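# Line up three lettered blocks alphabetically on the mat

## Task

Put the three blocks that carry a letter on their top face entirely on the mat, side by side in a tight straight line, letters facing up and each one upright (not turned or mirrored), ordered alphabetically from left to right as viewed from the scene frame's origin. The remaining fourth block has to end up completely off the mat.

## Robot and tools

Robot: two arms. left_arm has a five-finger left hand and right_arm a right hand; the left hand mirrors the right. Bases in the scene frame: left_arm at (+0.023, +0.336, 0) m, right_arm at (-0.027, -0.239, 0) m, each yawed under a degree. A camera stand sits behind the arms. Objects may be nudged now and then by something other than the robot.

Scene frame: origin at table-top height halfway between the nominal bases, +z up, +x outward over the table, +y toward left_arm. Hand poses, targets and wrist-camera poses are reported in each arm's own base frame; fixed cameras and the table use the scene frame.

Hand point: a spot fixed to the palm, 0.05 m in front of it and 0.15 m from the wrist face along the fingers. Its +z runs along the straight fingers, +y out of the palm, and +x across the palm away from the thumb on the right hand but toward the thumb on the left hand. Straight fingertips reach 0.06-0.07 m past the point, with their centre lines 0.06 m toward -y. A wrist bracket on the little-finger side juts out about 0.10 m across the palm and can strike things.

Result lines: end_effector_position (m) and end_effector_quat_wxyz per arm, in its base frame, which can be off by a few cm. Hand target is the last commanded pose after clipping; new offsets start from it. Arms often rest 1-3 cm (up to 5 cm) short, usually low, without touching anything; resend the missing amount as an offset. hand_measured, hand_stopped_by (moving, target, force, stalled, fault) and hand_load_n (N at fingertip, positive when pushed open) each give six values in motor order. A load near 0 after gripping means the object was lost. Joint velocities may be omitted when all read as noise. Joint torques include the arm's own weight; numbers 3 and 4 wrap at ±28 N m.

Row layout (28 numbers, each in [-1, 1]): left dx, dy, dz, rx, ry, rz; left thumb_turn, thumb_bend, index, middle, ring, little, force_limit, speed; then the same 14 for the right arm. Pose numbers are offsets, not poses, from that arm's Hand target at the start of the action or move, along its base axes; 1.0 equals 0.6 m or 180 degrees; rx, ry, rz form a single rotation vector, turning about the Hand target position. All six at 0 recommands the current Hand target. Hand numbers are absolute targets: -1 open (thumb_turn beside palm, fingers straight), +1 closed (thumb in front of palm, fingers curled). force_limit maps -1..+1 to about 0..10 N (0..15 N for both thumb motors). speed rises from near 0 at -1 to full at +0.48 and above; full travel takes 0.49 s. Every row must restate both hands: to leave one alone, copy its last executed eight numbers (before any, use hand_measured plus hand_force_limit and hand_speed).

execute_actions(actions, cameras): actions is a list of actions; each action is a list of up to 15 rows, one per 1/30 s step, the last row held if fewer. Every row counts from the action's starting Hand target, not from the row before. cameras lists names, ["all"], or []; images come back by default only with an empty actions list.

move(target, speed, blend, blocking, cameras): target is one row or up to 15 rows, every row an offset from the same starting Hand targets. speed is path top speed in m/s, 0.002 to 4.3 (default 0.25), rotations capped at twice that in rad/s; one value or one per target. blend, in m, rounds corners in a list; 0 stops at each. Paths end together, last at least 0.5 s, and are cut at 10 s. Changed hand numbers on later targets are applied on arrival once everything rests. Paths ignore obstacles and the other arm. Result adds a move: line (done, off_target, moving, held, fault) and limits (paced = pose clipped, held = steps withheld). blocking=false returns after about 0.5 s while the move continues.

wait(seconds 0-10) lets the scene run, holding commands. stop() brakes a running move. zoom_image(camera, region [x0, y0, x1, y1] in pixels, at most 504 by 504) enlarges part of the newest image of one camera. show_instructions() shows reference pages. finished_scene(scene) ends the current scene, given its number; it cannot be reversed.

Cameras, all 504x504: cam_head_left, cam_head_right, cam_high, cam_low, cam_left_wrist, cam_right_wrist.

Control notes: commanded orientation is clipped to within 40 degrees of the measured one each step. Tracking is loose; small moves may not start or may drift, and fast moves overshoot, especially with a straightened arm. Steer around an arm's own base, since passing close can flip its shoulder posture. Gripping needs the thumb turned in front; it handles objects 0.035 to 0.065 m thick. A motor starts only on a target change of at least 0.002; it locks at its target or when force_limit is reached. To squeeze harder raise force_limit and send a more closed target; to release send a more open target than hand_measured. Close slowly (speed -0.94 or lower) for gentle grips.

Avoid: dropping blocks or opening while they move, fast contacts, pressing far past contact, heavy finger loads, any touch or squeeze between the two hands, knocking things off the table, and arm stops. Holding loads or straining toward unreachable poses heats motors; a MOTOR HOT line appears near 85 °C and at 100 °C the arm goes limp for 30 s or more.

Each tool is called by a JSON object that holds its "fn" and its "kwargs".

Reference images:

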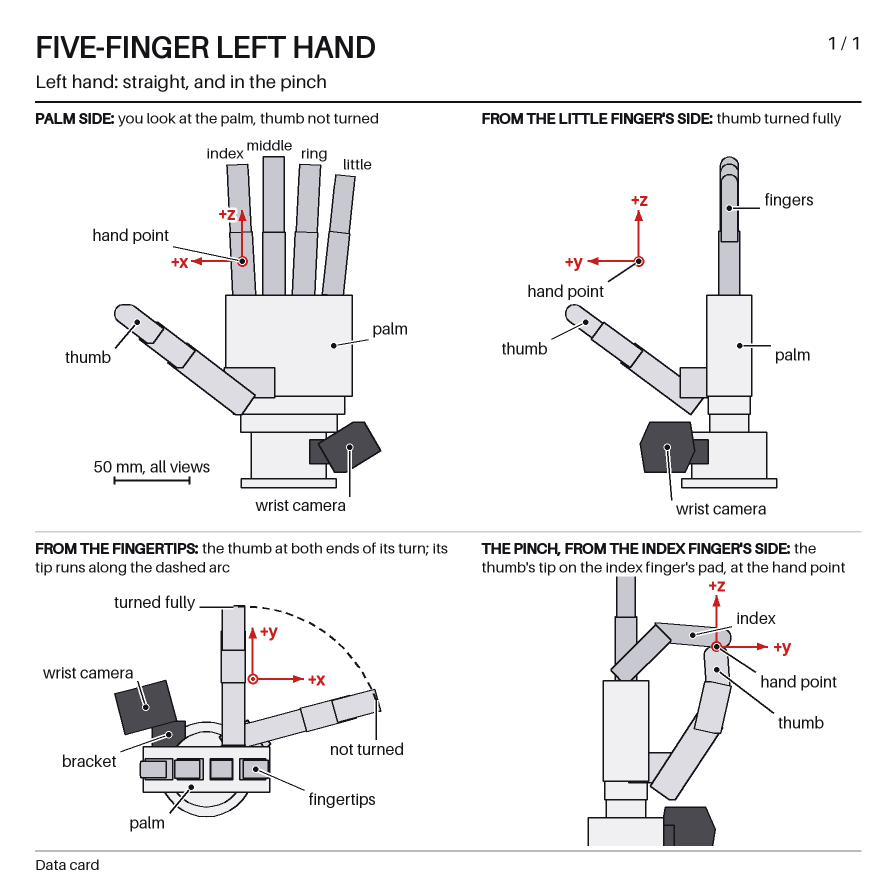

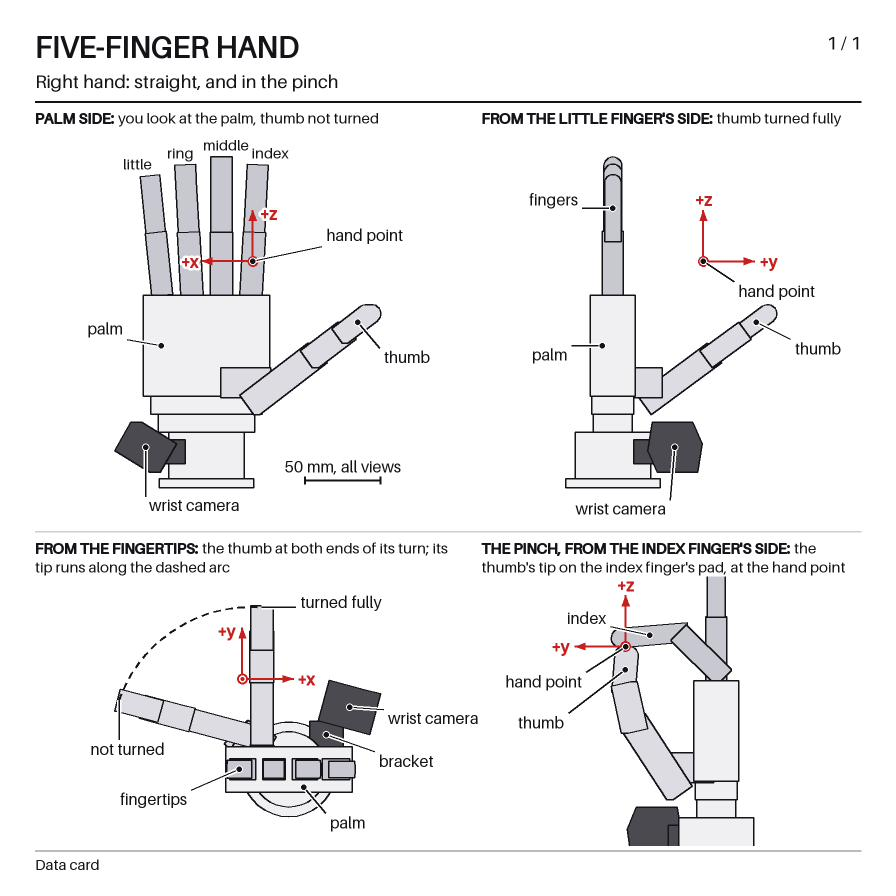

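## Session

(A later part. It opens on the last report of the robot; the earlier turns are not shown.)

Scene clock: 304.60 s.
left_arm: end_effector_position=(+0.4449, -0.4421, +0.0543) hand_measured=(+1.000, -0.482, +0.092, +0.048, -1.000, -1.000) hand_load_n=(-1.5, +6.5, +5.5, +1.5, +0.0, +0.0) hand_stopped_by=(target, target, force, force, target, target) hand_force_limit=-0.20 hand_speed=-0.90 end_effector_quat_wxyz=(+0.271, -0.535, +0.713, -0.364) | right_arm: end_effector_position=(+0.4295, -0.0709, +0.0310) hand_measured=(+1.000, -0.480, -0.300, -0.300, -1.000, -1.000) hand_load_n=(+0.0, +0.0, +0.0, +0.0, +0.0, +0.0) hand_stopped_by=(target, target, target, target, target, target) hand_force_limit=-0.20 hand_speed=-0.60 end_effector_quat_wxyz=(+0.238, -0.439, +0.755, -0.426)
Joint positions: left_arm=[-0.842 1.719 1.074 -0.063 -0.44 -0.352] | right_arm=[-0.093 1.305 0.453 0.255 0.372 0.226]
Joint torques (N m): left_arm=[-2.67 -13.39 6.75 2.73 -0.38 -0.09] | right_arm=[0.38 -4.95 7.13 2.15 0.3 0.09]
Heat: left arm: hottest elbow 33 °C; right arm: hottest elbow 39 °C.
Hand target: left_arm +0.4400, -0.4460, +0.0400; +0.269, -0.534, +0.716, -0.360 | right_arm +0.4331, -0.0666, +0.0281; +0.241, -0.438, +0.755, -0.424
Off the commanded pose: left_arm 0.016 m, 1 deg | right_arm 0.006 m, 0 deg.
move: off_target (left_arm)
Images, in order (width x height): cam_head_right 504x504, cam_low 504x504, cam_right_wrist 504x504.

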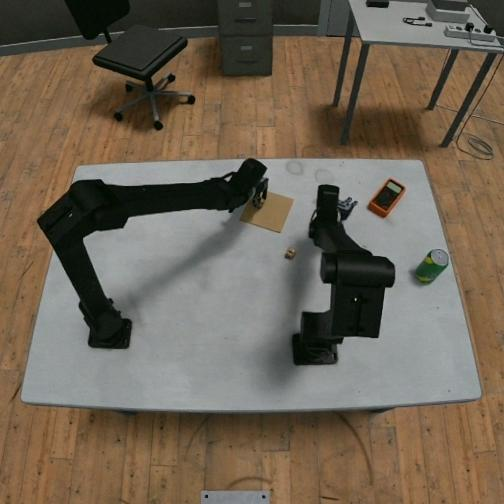

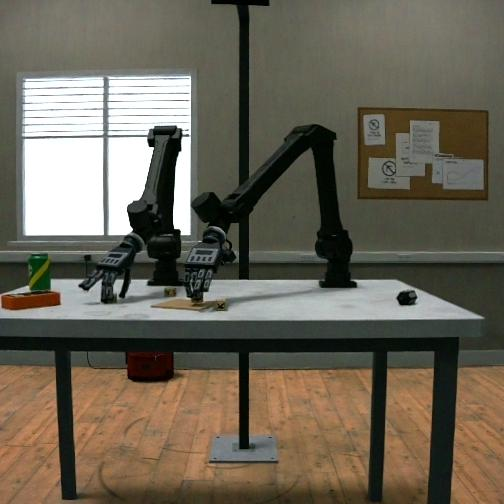

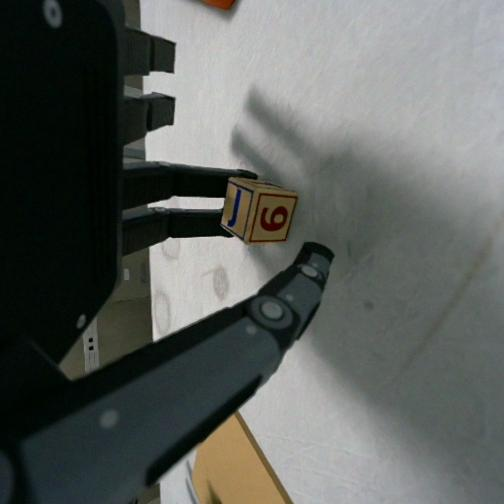

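{"fn": "zoom_image", "kwargs": {"camera": "cam_right_wrist", "region": [120, 130, 370, 380]}}

{"fn": "zoom_image", "kwargs": {"camera": "cam_head_right", "region": [290, 170, 370, 250]}}

Scaled by 2.016 from the camera's 504x504 image, which has a finer 720x720 frame.

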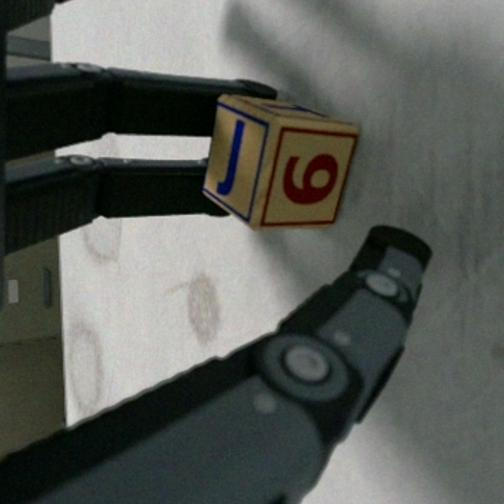

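Scaled by 6.300 from the camera's 504x504 image, which has a finer 720x720 frame.

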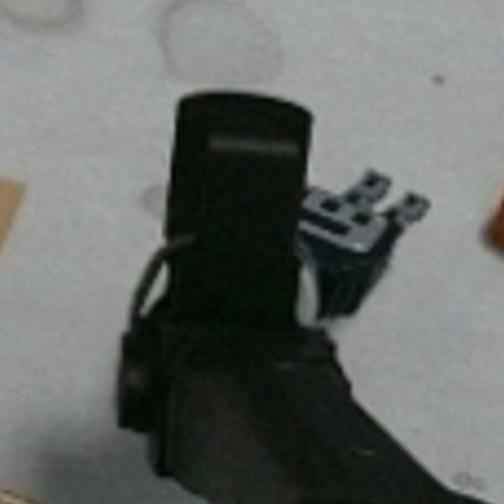

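{"fn": "move", "kwargs": {"target": [-0.010,0,-0.015,0,0,0,1,-0.48,0.8,0.8,-1,-1,-0.2,-0.9,0.004,-0.0257,0.0,0,0,0,1,-0.48,-0.3,-0.3,-1,-1,-0.2,-0.6], "speed": 0.05, "cameras": ["cam_head_right","cam_low","cam_right_wrist"]}}

{"fn": "zoom_image", "kwargs": {"camera": "cam_head_right", "region": [220, 160, 320, 260]}}

{"fn": "zoom_image", "kwargs": {"camera": "cam_low", "region": [80, 250, 240, 330]}}

{"fn": "zoom_image", "kwargs": {"camera": "cam_right_wrist", "region": [120, 130, 370, 380]}}

Scene clock: 350.40 s.
left_arm: end_effector_position=(+0.4414, -0.4413, +0.0480) hand_measured=(+1.000, -0.482, +0.092, +0.048, -1.000, -1.000) hand_load_n=(-2.0, +6.5, +6.0, +2.0, +0.0, +0.0) hand_stopped_by=(target, target, force, force, target, target) hand_force_limit=-0.20 hand_speed=-0.90 end_effector_quat_wxyz=(+0.272, -0.536, +0.711, -0.366) | right_arm: end_effector_position=(+0.4292, -0.0766, +0.0279) hand_measured=(+1.000, -0.480, -0.300, -0.300, -1.000, -1.000) hand_load_n=(+0.0, +0.0, +0.0, -0.5, +0.0, +0.0) hand_stopped_by=(target, target, target, target, target, target) hand_force_limit=-0.20 hand_speed=-0.60 end_effector_quat_wxyz=(+0.241, -0.439, +0.757, -0.420)
Joint positions: left_arm=[-0.847 1.723 1.055 -0.038 -0.448 -0.359] | right_arm=[-0.121 1.315 0.453 0.264 0.338 0.218]
Joint torques (N m): left_arm=[-2.9 -12.98 6.54 2.7 -0.35 -0.11] | right_arm=[-1.2 -4.66 7.69 2.3 -0.01 -0.1]
Heat: left arm: hottest elbow 32 °C; right arm: hottest elbow 38 °C.
Hand target: left_arm +0.4340, -0.4459, +0.0309; +0.269, -0.534, +0.716, -0.360 | right_arm +0.4355, -0.0822, +0.0280; +0.241, -0.438, +0.755, -0.424
Off the commanded pose: left_arm 0.019 m, 1 deg | right_arm 0.008 m, 1 deg.
move: off_target (left_arm)
Images, in order (width x height): cam_head_right 504x504, cam_low 504x504, cam_right_wrist 504x504.

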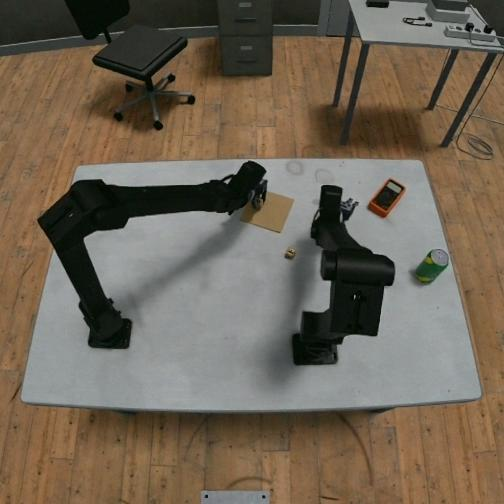

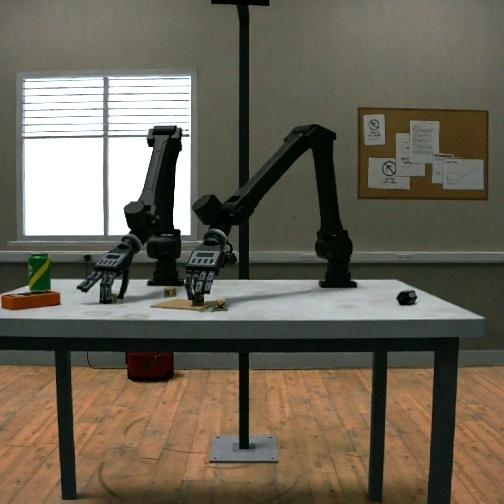

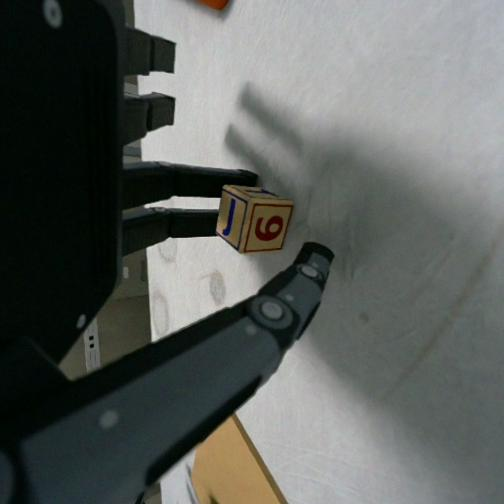

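Scaled by 5.040 from the camera's 504x504 image, which has a finer 720x720 frame.

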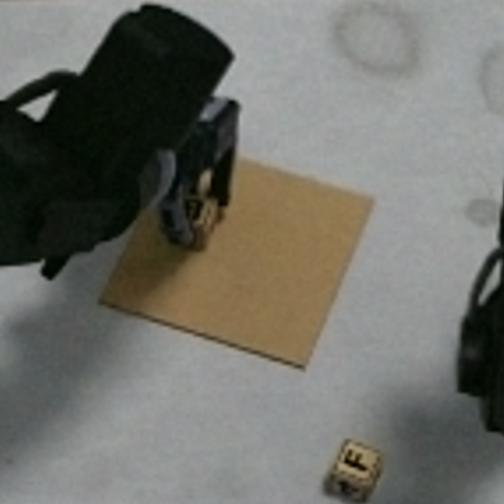

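Scaled by 3.150 from the camera's 504x504 image, which has a finer 720x720 frame.

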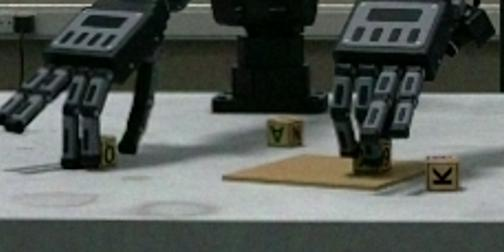

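Scaled by 2.016 from the camera's 504x504 image, which has a finer 720x720 frame.

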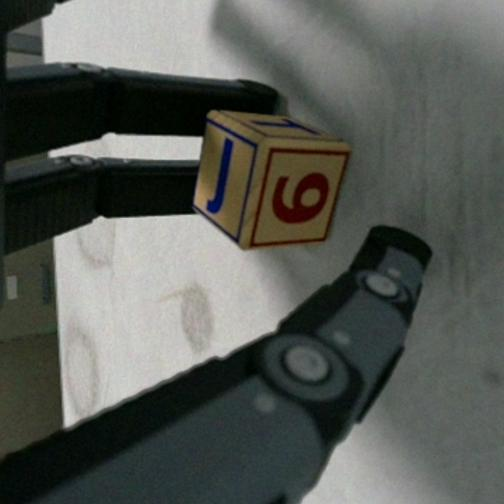

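{"fn": "move", "kwargs": {"target": [0.0,0,-0.01,0,0,0,1,-0.48,0.8,0.8,-1,-1,-0.2,-0.9,0.006,-0.013,0.006,0,0,0,1,-0.48,-0.3,-0.3,-1,-1,-0.2,-0.6], "speed": 0.05, "cameras": ["cam_head_right","cam_low","cam_right_wrist"]}}

{"fn": "zoom_image", "kwargs": {"camera": "cam_head_right", "region": [220, 160, 320, 260]}}

{"fn": "zoom_image", "kwargs": {"camera": "cam_low", "region": [80, 250, 240, 330]}}

{"fn": "zoom_image", "kwargs": {"camera": "cam_right_wrist", "region": [120, 130, 370, 380]}}

Scene clock: 359.03 s.
left_arm: end_effector_position=(+0.4430, -0.4439, +0.0479) hand_measured=(+1.000, -0.482, +0.092, +0.048, -1.000, -1.000) hand_load_n=(-2.0, +6.5, +5.5, +2.0, +0.0, -0.5) hand_stopped_by=(target, target, force, force, target, target) hand_force_limit=-0.20 hand_speed=-0.90 end_effector_quat_wxyz=(+0.273, -0.535, +0.708, -0.371) | right_arm: end_effector_position=(+0.4288, -0.0783, +0.0274) hand_measured=(+1.000, -0.480, -0.300, -0.300, -1.000, -1.000) hand_load_n=(+0.0, +0.0, +0.0, -2.0, +0.0, -0.5) hand_stopped_by=(target, target, target, target, target, target) hand_force_limit=-0.20 hand_speed=-0.60 end_effector_quat_wxyz=(+0.245, -0.442, +0.757, -0.415)
Joint positions: left_arm=[-0.848 1.727 1.055 -0.022 -0.448 -0.359] | right_arm=[-0.136 1.315 0.453 0.264 0.314 0.211]
Joint torques (N m): left_arm=[-2.84 -12.51 6.11 2.69 -0.35 -0.12] | right_arm=[-1.73 -4.54 8.75 1.98 0.17 -0.18]
Heat: left arm: hottest elbow 32 °C; right arm: hottest elbow 38 °C.
Hand target: left_arm +0.4339, -0.4460, +0.0249; +0.269, -0.534, +0.716, -0.360 | right_arm +0.4391, -0.0899, +0.0316; +0.241, -0.438, +0.755, -0.424
Off the commanded pose: left_arm 0.025 m, 2 deg | right_arm 0.016 m, 1 deg.
move: off_target (left_arm, right_arm)
Images, in order (width x height): cam_head_right 504x504, cam_low 504x504, cam_right_wrist 504x504.

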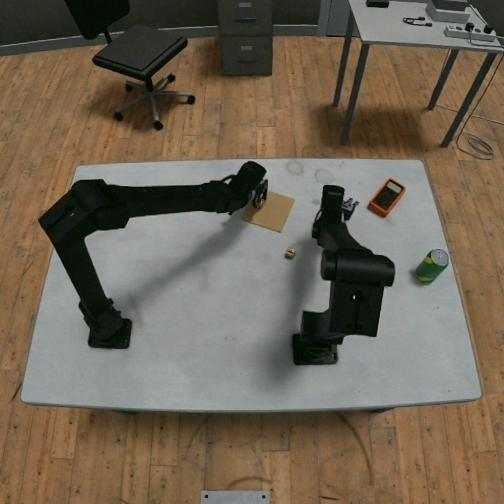

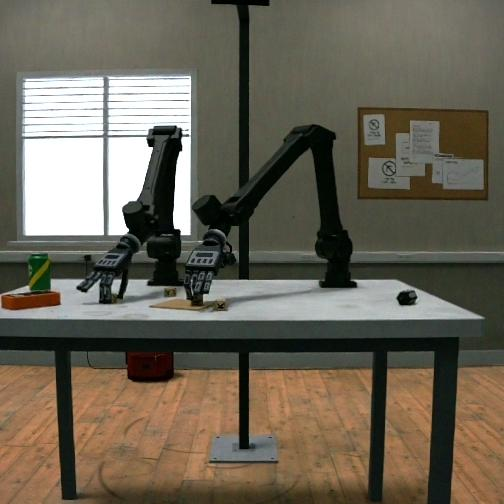

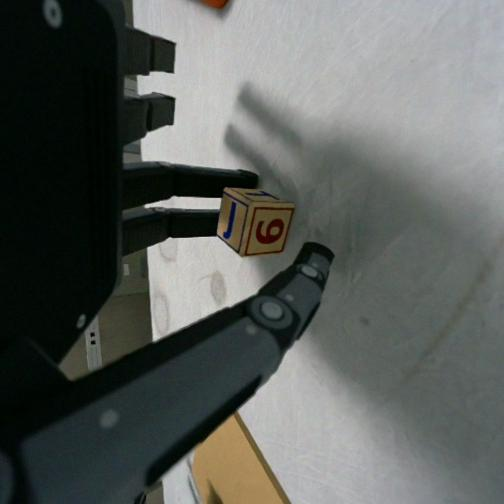

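Scaled by 5.040 from the camera's 504x504 image, which has a finer 720x720 frame.

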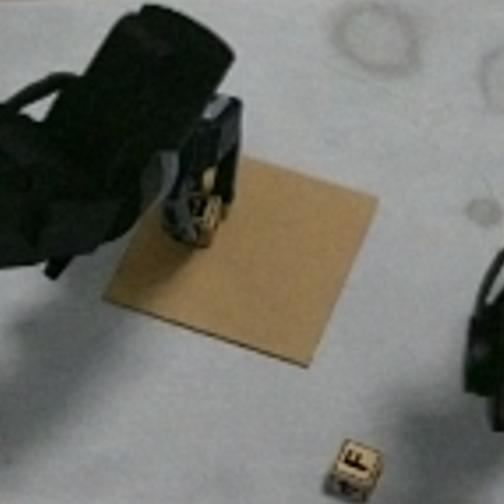

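Scaled by 3.150 from the camera's 504x504 image, which has a finer 720x720 frame.

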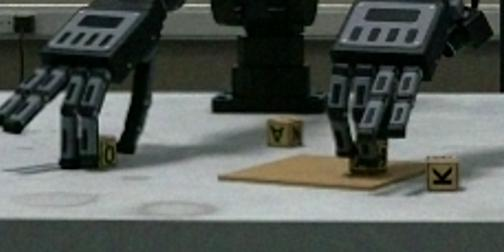

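Scaled by 2.016 from the camera's 504x504 image, which has a finer 720x720 frame.

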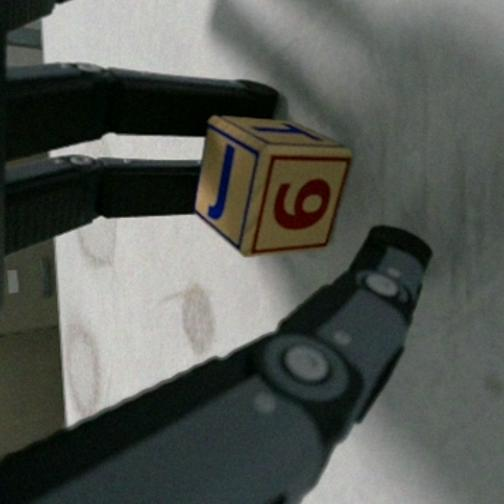

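{"fn": "move", "kwargs": {"target": [[0.0068,0.0,0.0133,0,0,0,1,-0.48,0.8,0.8,-1,-1,-0.2,-0.9,0.0,0.0,0.016,0,0,0,1,-0.48,-0.3,-0.3,-1,-1,-0.2,-0.6],[0.0068,0.0,0.0133,0,0,0,1,-0.48,0.0,0.0,-1,-1,-0.2,-0.93,0.0,0.0,0.016,0,0,0,1,-0.48,-0.3,-0.3,-1,-1,-0.2,-0.6]], "speed": 0.05, "cameras": ["cam_head_right","cam_low","cam_right_wrist"]}}

{"fn": "zoom_image", "kwargs": {"camera": "cam_head_right", "region": [220, 160, 320, 260]}}

{"fn": "zoom_image", "kwargs": {"camera": "cam_low", "region": [80, 250, 240, 330]}}

{"fn": "zoom_image", "kwargs": {"camera": "cam_right_wrist", "region": [120, 130, 370, 380]}}

Scene clock: 368.03 s.
left_arm: end_effector_position=(+0.4428, -0.4438, +0.0474) hand_measured=(+1.000, -0.480, +0.000, +0.000, -1.000, -1.000) hand_load_n=(+0.0, +0.0, +0.0, +0.0, +0.0, +0.0) hand_stopped_by=(target, target, target, target, target, target) hand_force_limit=-0.20 hand_speed=-0.93 end_effector_quat_wxyz=(+0.272, -0.535, +0.708, -0.371) | right_arm: end_effector_position=(+0.4287, -0.0809, +0.0281) hand_measured=(+1.000, -0.480, -0.300, -0.300, -1.000, -1.000) hand_load_n=(+0.0, +0.5, +0.0, +0.5, +0.0, +0.0) hand_stopped_by=(target, target, target, target, target, target) hand_force_limit=-0.20 hand_speed=-0.60 end_effector_quat_wxyz=(+0.240, -0.443, +0.758, -0.414)
Joint positions: left_arm=[-0.848 1.728 1.054 -0.02 -0.448 -0.359] | right_arm=[-0.141 1.313 0.46 0.248 0.314 0.208]
Joint torques (N m): left_arm=[-2.43 -13.33 7.34 1.65 -0.2 -0.06] | right_arm=[-1.49 -7 9.13 1.18 0.25 -0.15]
Heat: left arm: hottest elbow 32 °C; right arm: hottest elbow 39 °C.
Hand target: left_arm +0.4379, -0.4460, +0.0329; +0.269, -0.534, +0.716, -0.360 | right_arm +0.4392, -0.0900, +0.0413; +0.241, -0.438, +0.755, -0.424
Off the commanded pose: left_arm 0.015 m, 2 deg | right_arm 0.019 m, 1 deg.
move: off_target (left_arm, right_arm); target 2's new numbers were sent with left_arm's hand 0.016 m and 2 deg from that target
Images, in order (width x height): cam_head_right 504x504, cam_low 504x504, cam_right_wrist 504x504.

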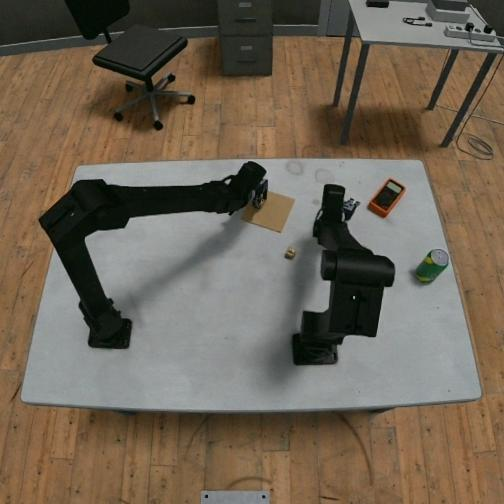

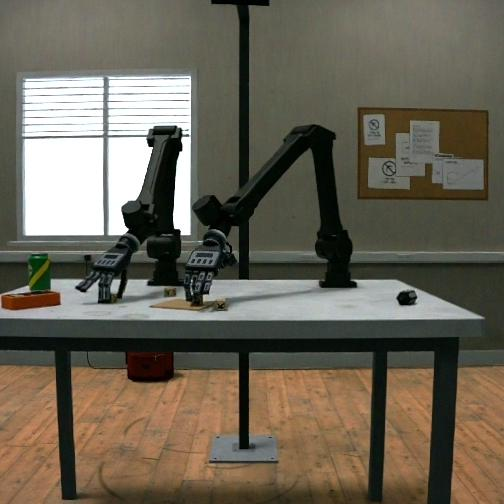

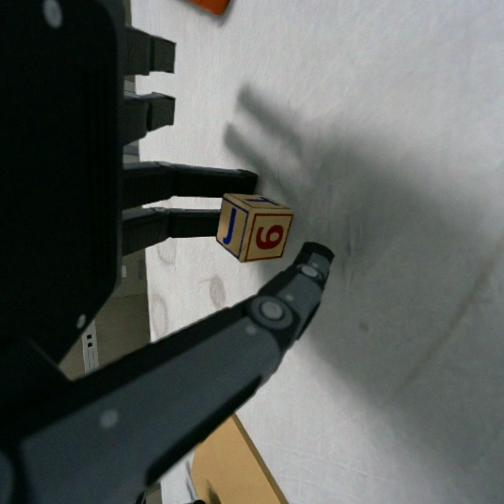

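Scaled by 5.040 from the camera's 504x504 image, which has a finer 720x720 frame.

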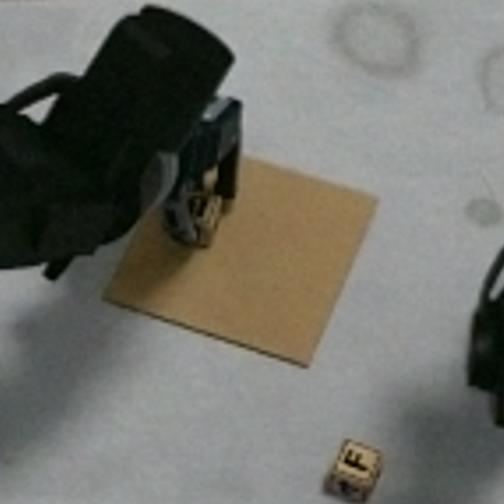

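Scaled by 3.150 from the camera's 504x504 image, which has a finer 720x720 frame.

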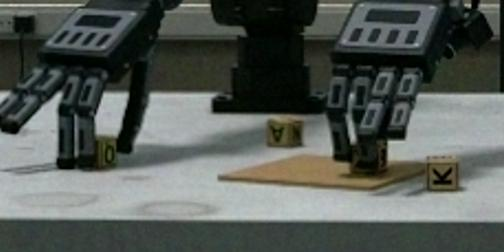

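Scaled by 2.016 from the camera's 504x504 image, which has a finer 720x720 frame.

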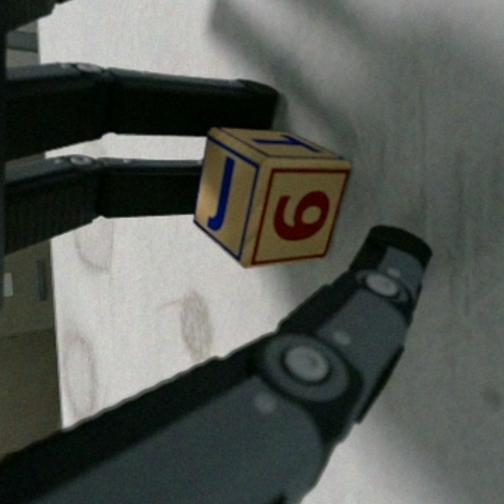

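{"fn": "move", "kwargs": {"target": [[0,0,0.0,0,0,0,1,-0.48,-0.4,-0.4,-1,-1,-0.2,-0.8,0.0,0.0,0.012,0,0,0,1,-0.48,-0.3,-0.3,-1,-1,-0.2,-0.6],[0.03,0.0,0.12,0,0,0,1,-0.48,-0.4,-0.4,-1,-1,-0.2,-0.8,0.0,0.0,0.012,0,0,0,1,-0.48,-0.3,-0.3,-1,-1,-0.2,-0.6]], "speed": [0.05,0.1], "cameras": ["cam_head_right","cam_low","cam_right_wrist"]}}

{"fn": "zoom_image", "kwargs": {"camera": "cam_head_right", "region": [220, 160, 320, 260]}}

{"fn": "zoom_image", "kwargs": {"camera": "cam_right_wrist", "region": [120, 130, 370, 380]}}

Scene clock: 376.27 s.
left_arm: end_effector_position=(+0.4393, -0.4385, +0.0791) hand_measured=(+1.000, -0.480, -0.400, -0.400, -1.000, -1.000) hand_load_n=(+0.0, +0.0, +0.0, +0.0, +0.0, -0.5) hand_stopped_by=(target, target, target, target, target, target) hand_force_limit=-0.20 hand_speed=-0.80 end_effector_quat_wxyz=(+0.265, -0.533, +0.726, -0.343) | right_arm: end_effector_position=(+0.4229, -0.0816, +0.0290) hand_measured=(+1.000, -0.480, -0.300, -0.300, -1.000, -1.000) hand_load_n=(+0.0, +0.0, +0.0, +0.0, -0.5, +0.0) hand_stopped_by=(target, target, target, target, target, target) hand_force_limit=-0.20 hand_speed=-0.60 end_effector_quat_wxyz=(+0.233, -0.446, +0.760, -0.410)
Joint positions: left_arm=[-0.841 1.676 1.121 -0.202 -0.429 -0.35] | right_arm=[-0.144 1.293 0.46 0.211 0.314 0.203]
Joint torques (N m): left_arm=[-0.91 -16.62 11.03 1.37 -0.18 0.05] | right_arm=[-1.2 -6.95 9.83 1.36 0.23 -0.11]
Heat: left arm: hottest elbow 32 °C; right arm: hottest elbow 39 °C.
Hand target: left_arm +0.4561, -0.4459, +0.1049; +0.269, -0.534, +0.716, -0.360 | right_arm +0.4392, -0.0900, +0.0486; +0.241, -0.438, +0.755, -0.424
Off the commanded pose: left_arm 0.032 m, 2 deg | right_arm 0.027 m, 2 deg.
move: off_target (left_arm, right_arm)
Images, in order (width x height): cam_head_right 504x504, cam_low 504x504, cam_right_wrist 504x504.

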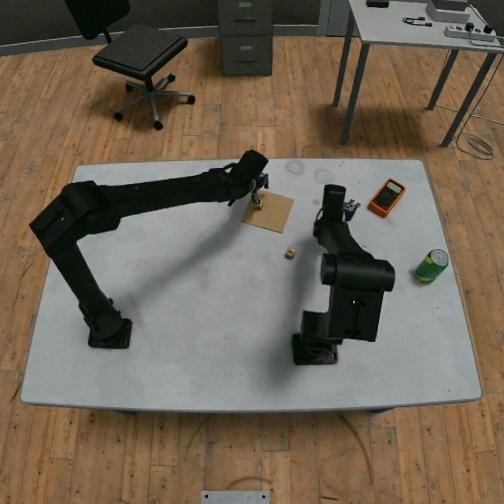

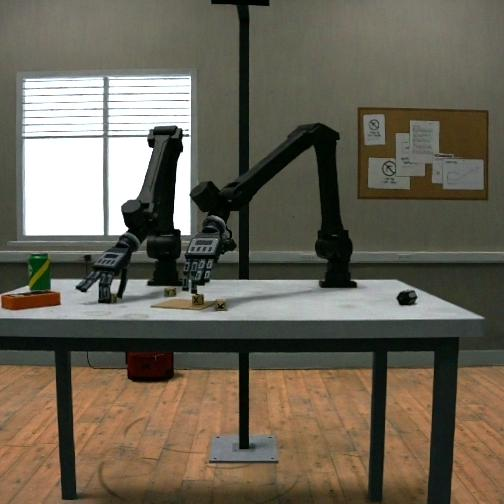

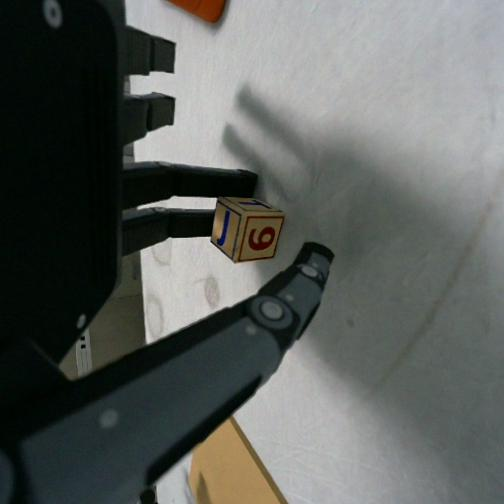

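Scaled by 5.040 from the camera's 504x504 image, which has a finer 720x720 frame.

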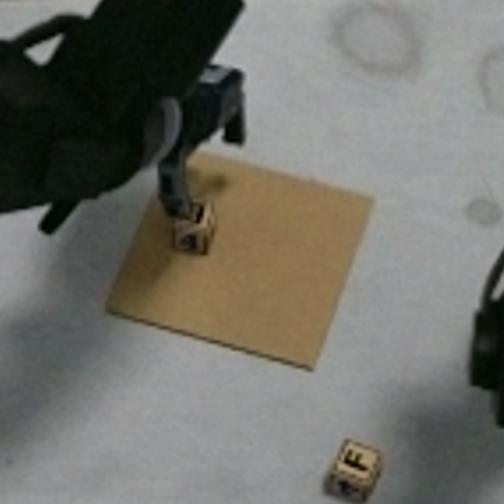

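Scaled by 2.016 from the camera's 504x504 image, which has a finer 720x720 frame.

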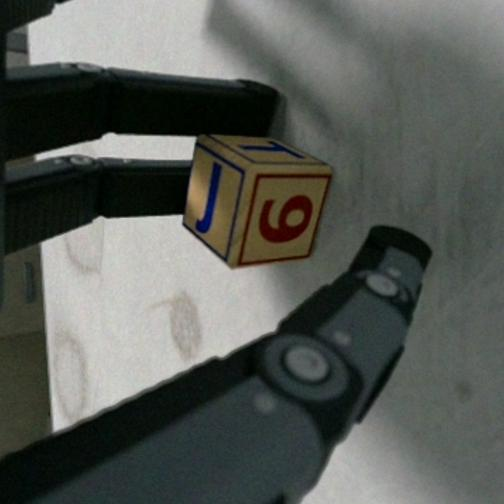

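{"fn": "move", "kwargs": {"target": [[-0.277,0.577,0.192,0,0,0,1,-0.48,-0.4,-0.4,-1,-1,-0.2,-0.8,0.008,0.0,0.05,0,0,0,1,-0.48,-0.3,-0.3,-1,-1,-0.2,-0.6],[-0.277,0.577,0.192,0,0,0,1,-0.48,-0.4,-0.4,-1,-1,-0.2,-0.8,-0.002,0.008,-0.034,0,0,0,1,-0.48,-0.3,-0.3,-1,-1,-0.2,-0.6]], "speed": [0.25,0.08], "cameras": ["cam_head_right","cam_low","cam_right_wrist"]}}

{"fn": "zoom_image", "kwargs": {"camera": "cam_head_right", "region": [220, 160, 320, 260]}}

{"fn": "zoom_image", "kwargs": {"camera": "cam_right_wrist", "region": [120, 130, 370, 380]}}

Scene clock: 389.43 s.
left_arm: end_effector_position=(+0.2910, -0.1039, +0.2191) hand_measured=(+1.000, -0.480, -0.400, -0.400, -1.000, -1.000) hand_load_n=(+0.0, +0.0, +0.0, +0.0, +0.0, -0.5) hand_stopped_by=(target, target, target, target, target, target) hand_force_limit=-0.20 hand_speed=-0.80 end_effector_quat_wxyz=(+0.267, -0.532, +0.717, -0.363) | right_arm: end_effector_position=(+0.4357, -0.0856, +0.0312) hand_measured=(+1.000, -0.480, -0.300, -0.300, -1.000, -1.000) hand_load_n=(+0.0, +0.0, -0.5, +0.0, +0.0, +0.0) hand_stopped_by=(target, target, target, target, target, target) hand_force_limit=-0.20 hand_speed=-0.60 end_effector_quat_wxyz=(+0.241, -0.438, +0.756, -0.422)
Joint positions: left_arm=[-0.204 0.603 0.67 -0.706 0.075 0.051] | right_arm=[-0.144 1.327 0.472 0.265 0.324 0.203]
Joint torques (N m): left_arm=[-0.91 0.09 9.25 1.57 0.06 0.04] | right_arm=[-0.26 -5.19 6.78 2.33 0.27 -0.04]
Heat: left arm: hottest elbow 32 °C; right arm: hottest elbow 40 °C.
Hand target: left_arm +0.2898, -0.0997, +0.2201; +0.269, -0.534, +0.716, -0.360 | right_arm +0.4379, -0.0851, +0.0280; +0.241, -0.438, +0.755, -0.424
Off the commanded pose: left_arm 0.004 m, 0 deg | right_arm 0.004 m, 0 deg.
move: done
Images, in order (width x height): cam_head_right 504x504, cam_low 504x504, cam_right_wrist 504x504.

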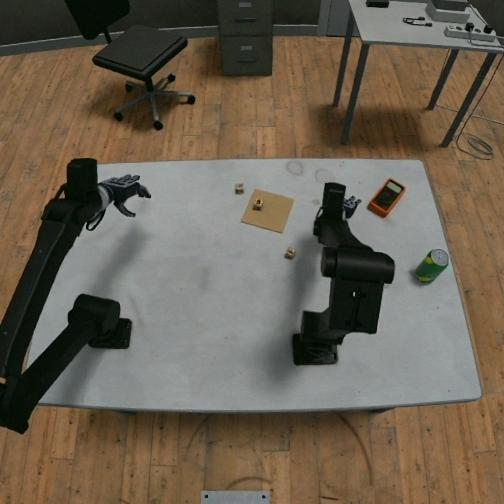

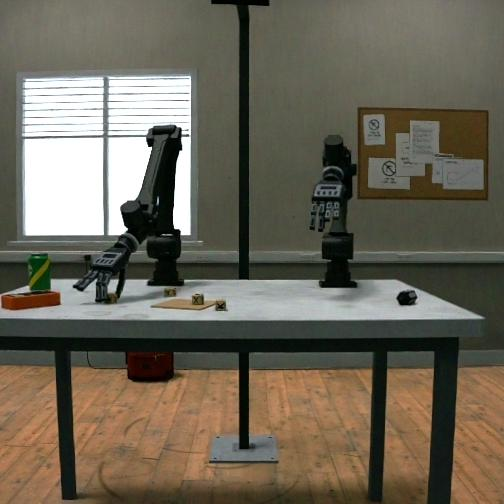

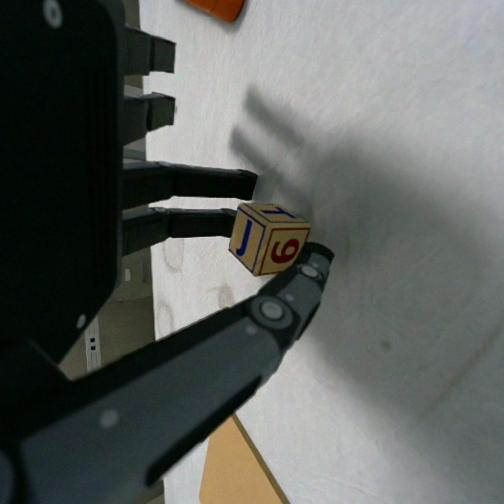

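Scaled by 5.040 from the camera's 504x504 image, which has a finer 720x720 frame.

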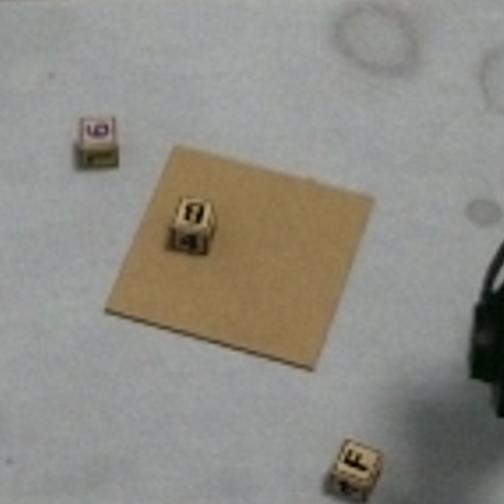

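Scaled by 2.016 from the camera's 504x504 image, which has a finer 720x720 frame.

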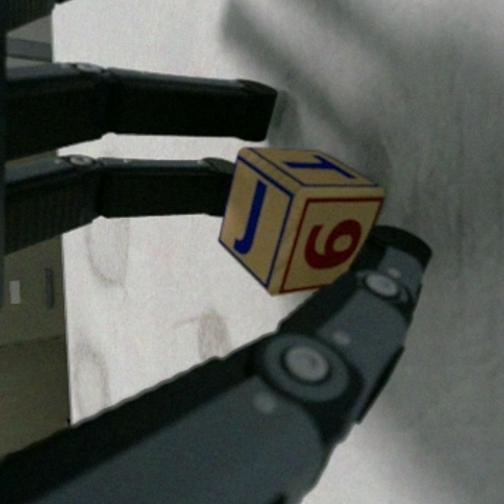

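{"fn": "move", "kwargs": {"target": [0,0,0,0,0,0,1,-0.48,-0.4,-0.4,-1,-1,-0.2,-0.8,0.004,0.015,0.002,0,0,0,1,-0.48,-0.3,-0.3,-1,-1,-0.2,-0.6], "speed": 0.05, "cameras": ["cam_head_right","cam_low","cam_right_wrist"]}}

{"fn": "zoom_image", "kwargs": {"camera": "cam_head_right", "region": [240, 185, 290, 235]}}

{"fn": "zoom_image", "kwargs": {"camera": "cam_right_wrist", "region": [120, 130, 370, 380]}}

Scene clock: 394.40 s.
left_arm: end_effector_position=(+0.2910, -0.1039, +0.2191) hand_measured=(+1.000, -0.480, -0.400, -0.400, -1.000, -1.000) hand_load_n=(+0.0, +0.0, +0.0, -0.5, +0.0, +0.0) hand_stopped_by=(target, target, target, target, target, target) hand_force_limit=-0.20 hand_speed=-0.80 end_effector_quat_wxyz=(+0.267, -0.532, +0.717, -0.363) | right_arm: end_effector_position=(+0.4368, -0.0803, +0.0317) hand_measured=(+1.000, -0.480, -0.300, -0.300, -1.000, -1.000) hand_load_n=(+0.0, +0.0, +0.0, +0.0, +0.0, +0.0) hand_stopped_by=(target, target, target, target, target, target) hand_force_limit=-0.20 hand_speed=-0.60 end_effector_quat_wxyz=(+0.239, -0.439, +0.754, -0.426)
Joint positions: left_arm=[-0.204 0.603 0.67 -0.706 0.075 0.051] | right_arm=[-0.121 1.327 0.472 0.266 0.349 0.208]
Joint torques (N m): left_arm=[-0.97 0.03 9.25 1.57 0.06 0.04] | right_arm=[0.21 -5.13 7.23 1.95 0.27 0.08]
Heat: left arm: hottest elbow 33 °C; right arm: hottest elbow 40 °C.
Hand target: left_arm +0.2898, -0.0997, +0.2201; +0.269, -0.534, +0.716, -0.360 | right_arm +0.4404, -0.0762, +0.0293; +0.241, -0.438, +0.755, -0.424
Off the commanded pose: left_arm 0.004 m, 0 deg | right_arm 0.006 m, 0 deg.
move: done
Images, in order (width x height): cam_head_right 504x504, cam_low 504x504, cam_right_wrist 504x504.

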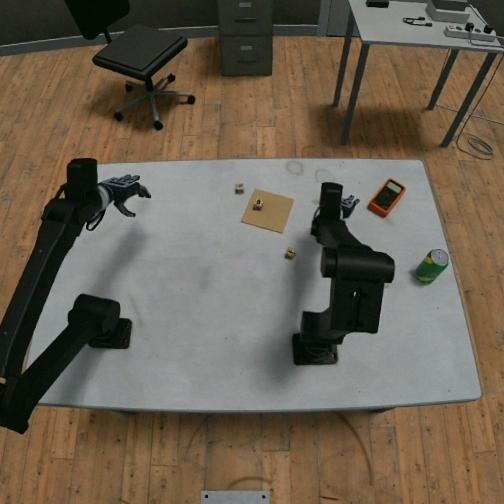

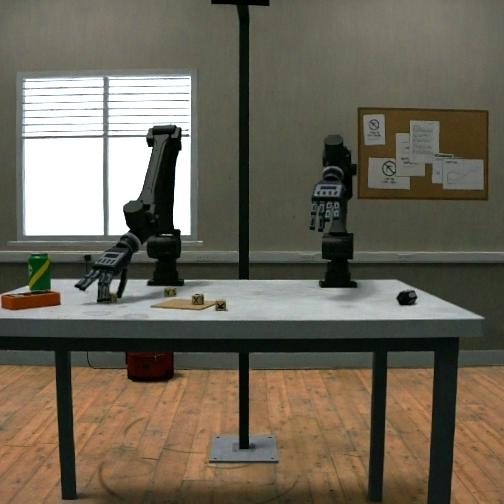

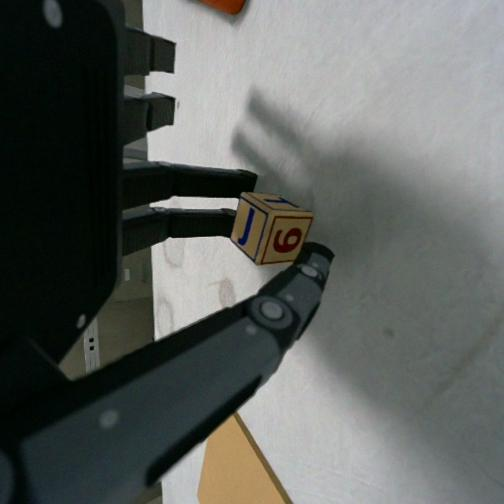

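Scaled by 10.080 from the camera's 504x504 image, which has a finer 720x720 frame.

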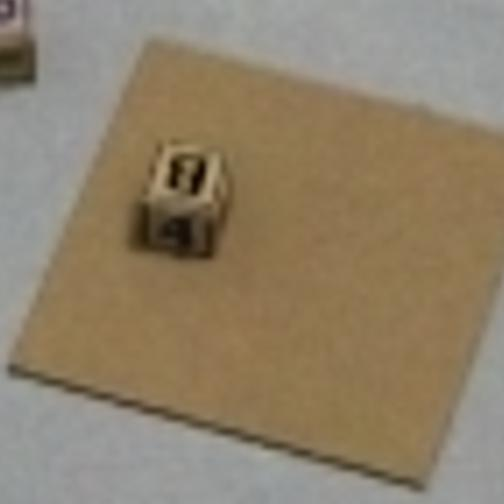

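Scaled by 2.016 from the camera's 504x504 image, which has a finer 720x720 frame.

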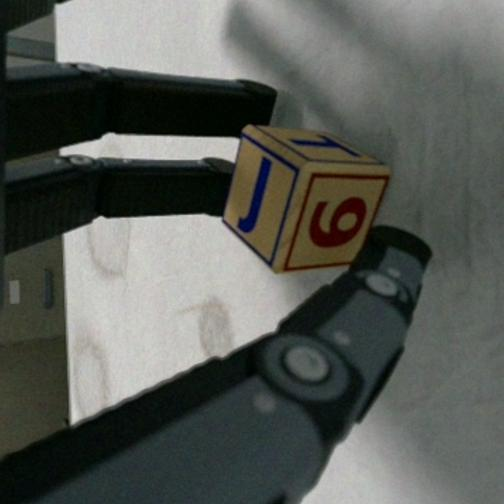

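{"fn": "move", "kwargs": {"target": [0,0,0,0,0,0,1,-0.48,-0.4,-0.4,-1,-1,-0.2,-0.8,0.0,0.0,0.0,0,0,0,1,-0.48,0.8,0.8,-1,-1,-0.2,-0.9], "speed": 0.05, "cameras": ["cam_head_right","cam_low","cam_right_wrist"]}}

{"fn": "zoom_image", "kwargs": {"camera": "cam_right_wrist", "region": [120, 130, 370, 380]}}

{"fn": "zoom_image", "kwargs": {"camera": "cam_head_right", "region": [250, 195, 270, 215]}}

Scene clock: 404.10 s.
left_arm: end_effector_position=(+0.2910, -0.1039, +0.2191) hand_measured=(+1.000, -0.480, -0.400, -0.400, -1.000, -1.000) hand_load_n=(+0.0, +0.0, +0.0, +0.0, +0.0, +0.0) hand_stopped_by=(target, target, target, target, target, target) hand_force_limit=-0.20 hand_speed=-0.80 end_effector_quat_wxyz=(+0.267, -0.532, +0.717, -0.363) | right_arm: end_effector_position=(+0.4369, -0.0801, +0.0317) hand_measured=(+1.000, -0.482, +0.090, +0.052, -1.000, -1.000) hand_load_n=(-2.5, +5.5, +4.5, +1.0, -0.5, +0.0) hand_stopped_by=(target, target, force, force, target, target) hand_force_limit=-0.20 hand_speed=-0.90 end_effector_quat_wxyz=(+0.239, -0.438, +0.754, -0.426)
Joint positions: left_arm=[-0.204 0.603 0.67 -0.706 0.075 0.051] | right_arm=[-0.121 1.327 0.472 0.266 0.349 0.21]
Joint torques (N m): left_arm=[-0.91 0.09 9.25 1.57 0.06 0.05] | right_arm=[0.26 -5.3 7.21 1.94 0.28 0.07]
Heat: left arm: hottest elbow 33 °C; right arm: hottest elbow 39 °C.
Hand target: left_arm +0.2898, -0.0997, +0.2201; +0.269, -0.534, +0.716, -0.360 | right_arm +0.4404, -0.0761, +0.0293; +0.241, -0.438, +0.755, -0.424
Off the commanded pose: left_arm 0.004 m, 0 deg | right_arm 0.006 m, 0 deg.
move: done
Images, in order (width x height): cam_head_right 504x504, cam_low 504x504, cam_right_wrist 504x504.

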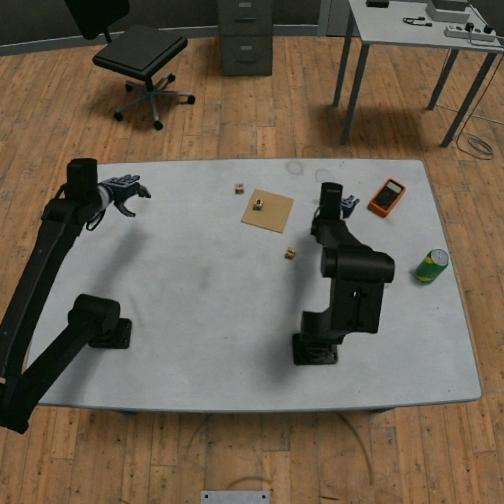

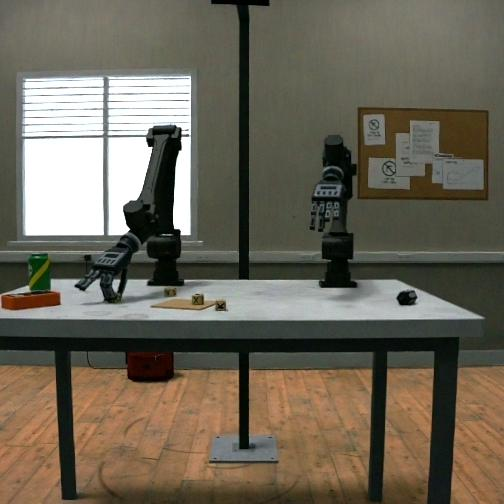

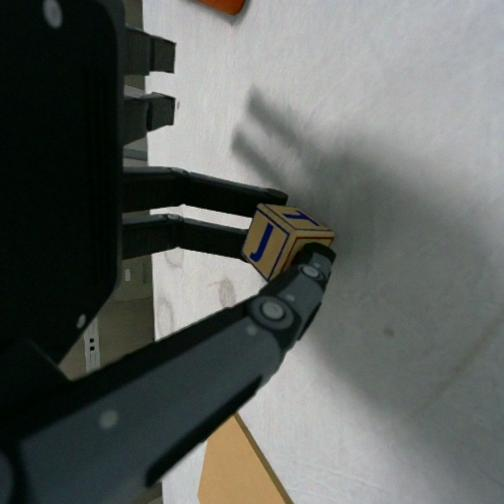

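Scaled by 2.016 from the camera's 504x504 image, which has a finer 720x720 frame.

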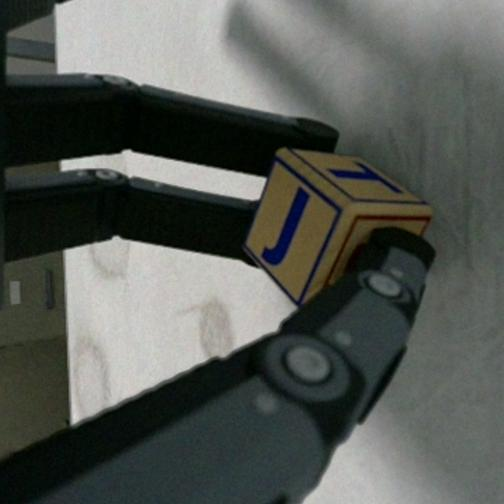

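Scaled by 25.200 from the camera's 504x504 image, which has a finer 720x720 frame.

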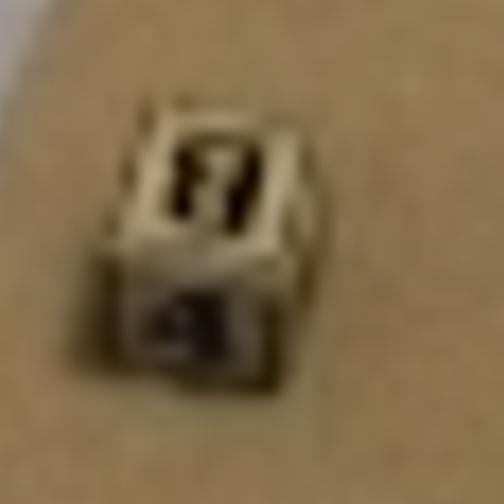

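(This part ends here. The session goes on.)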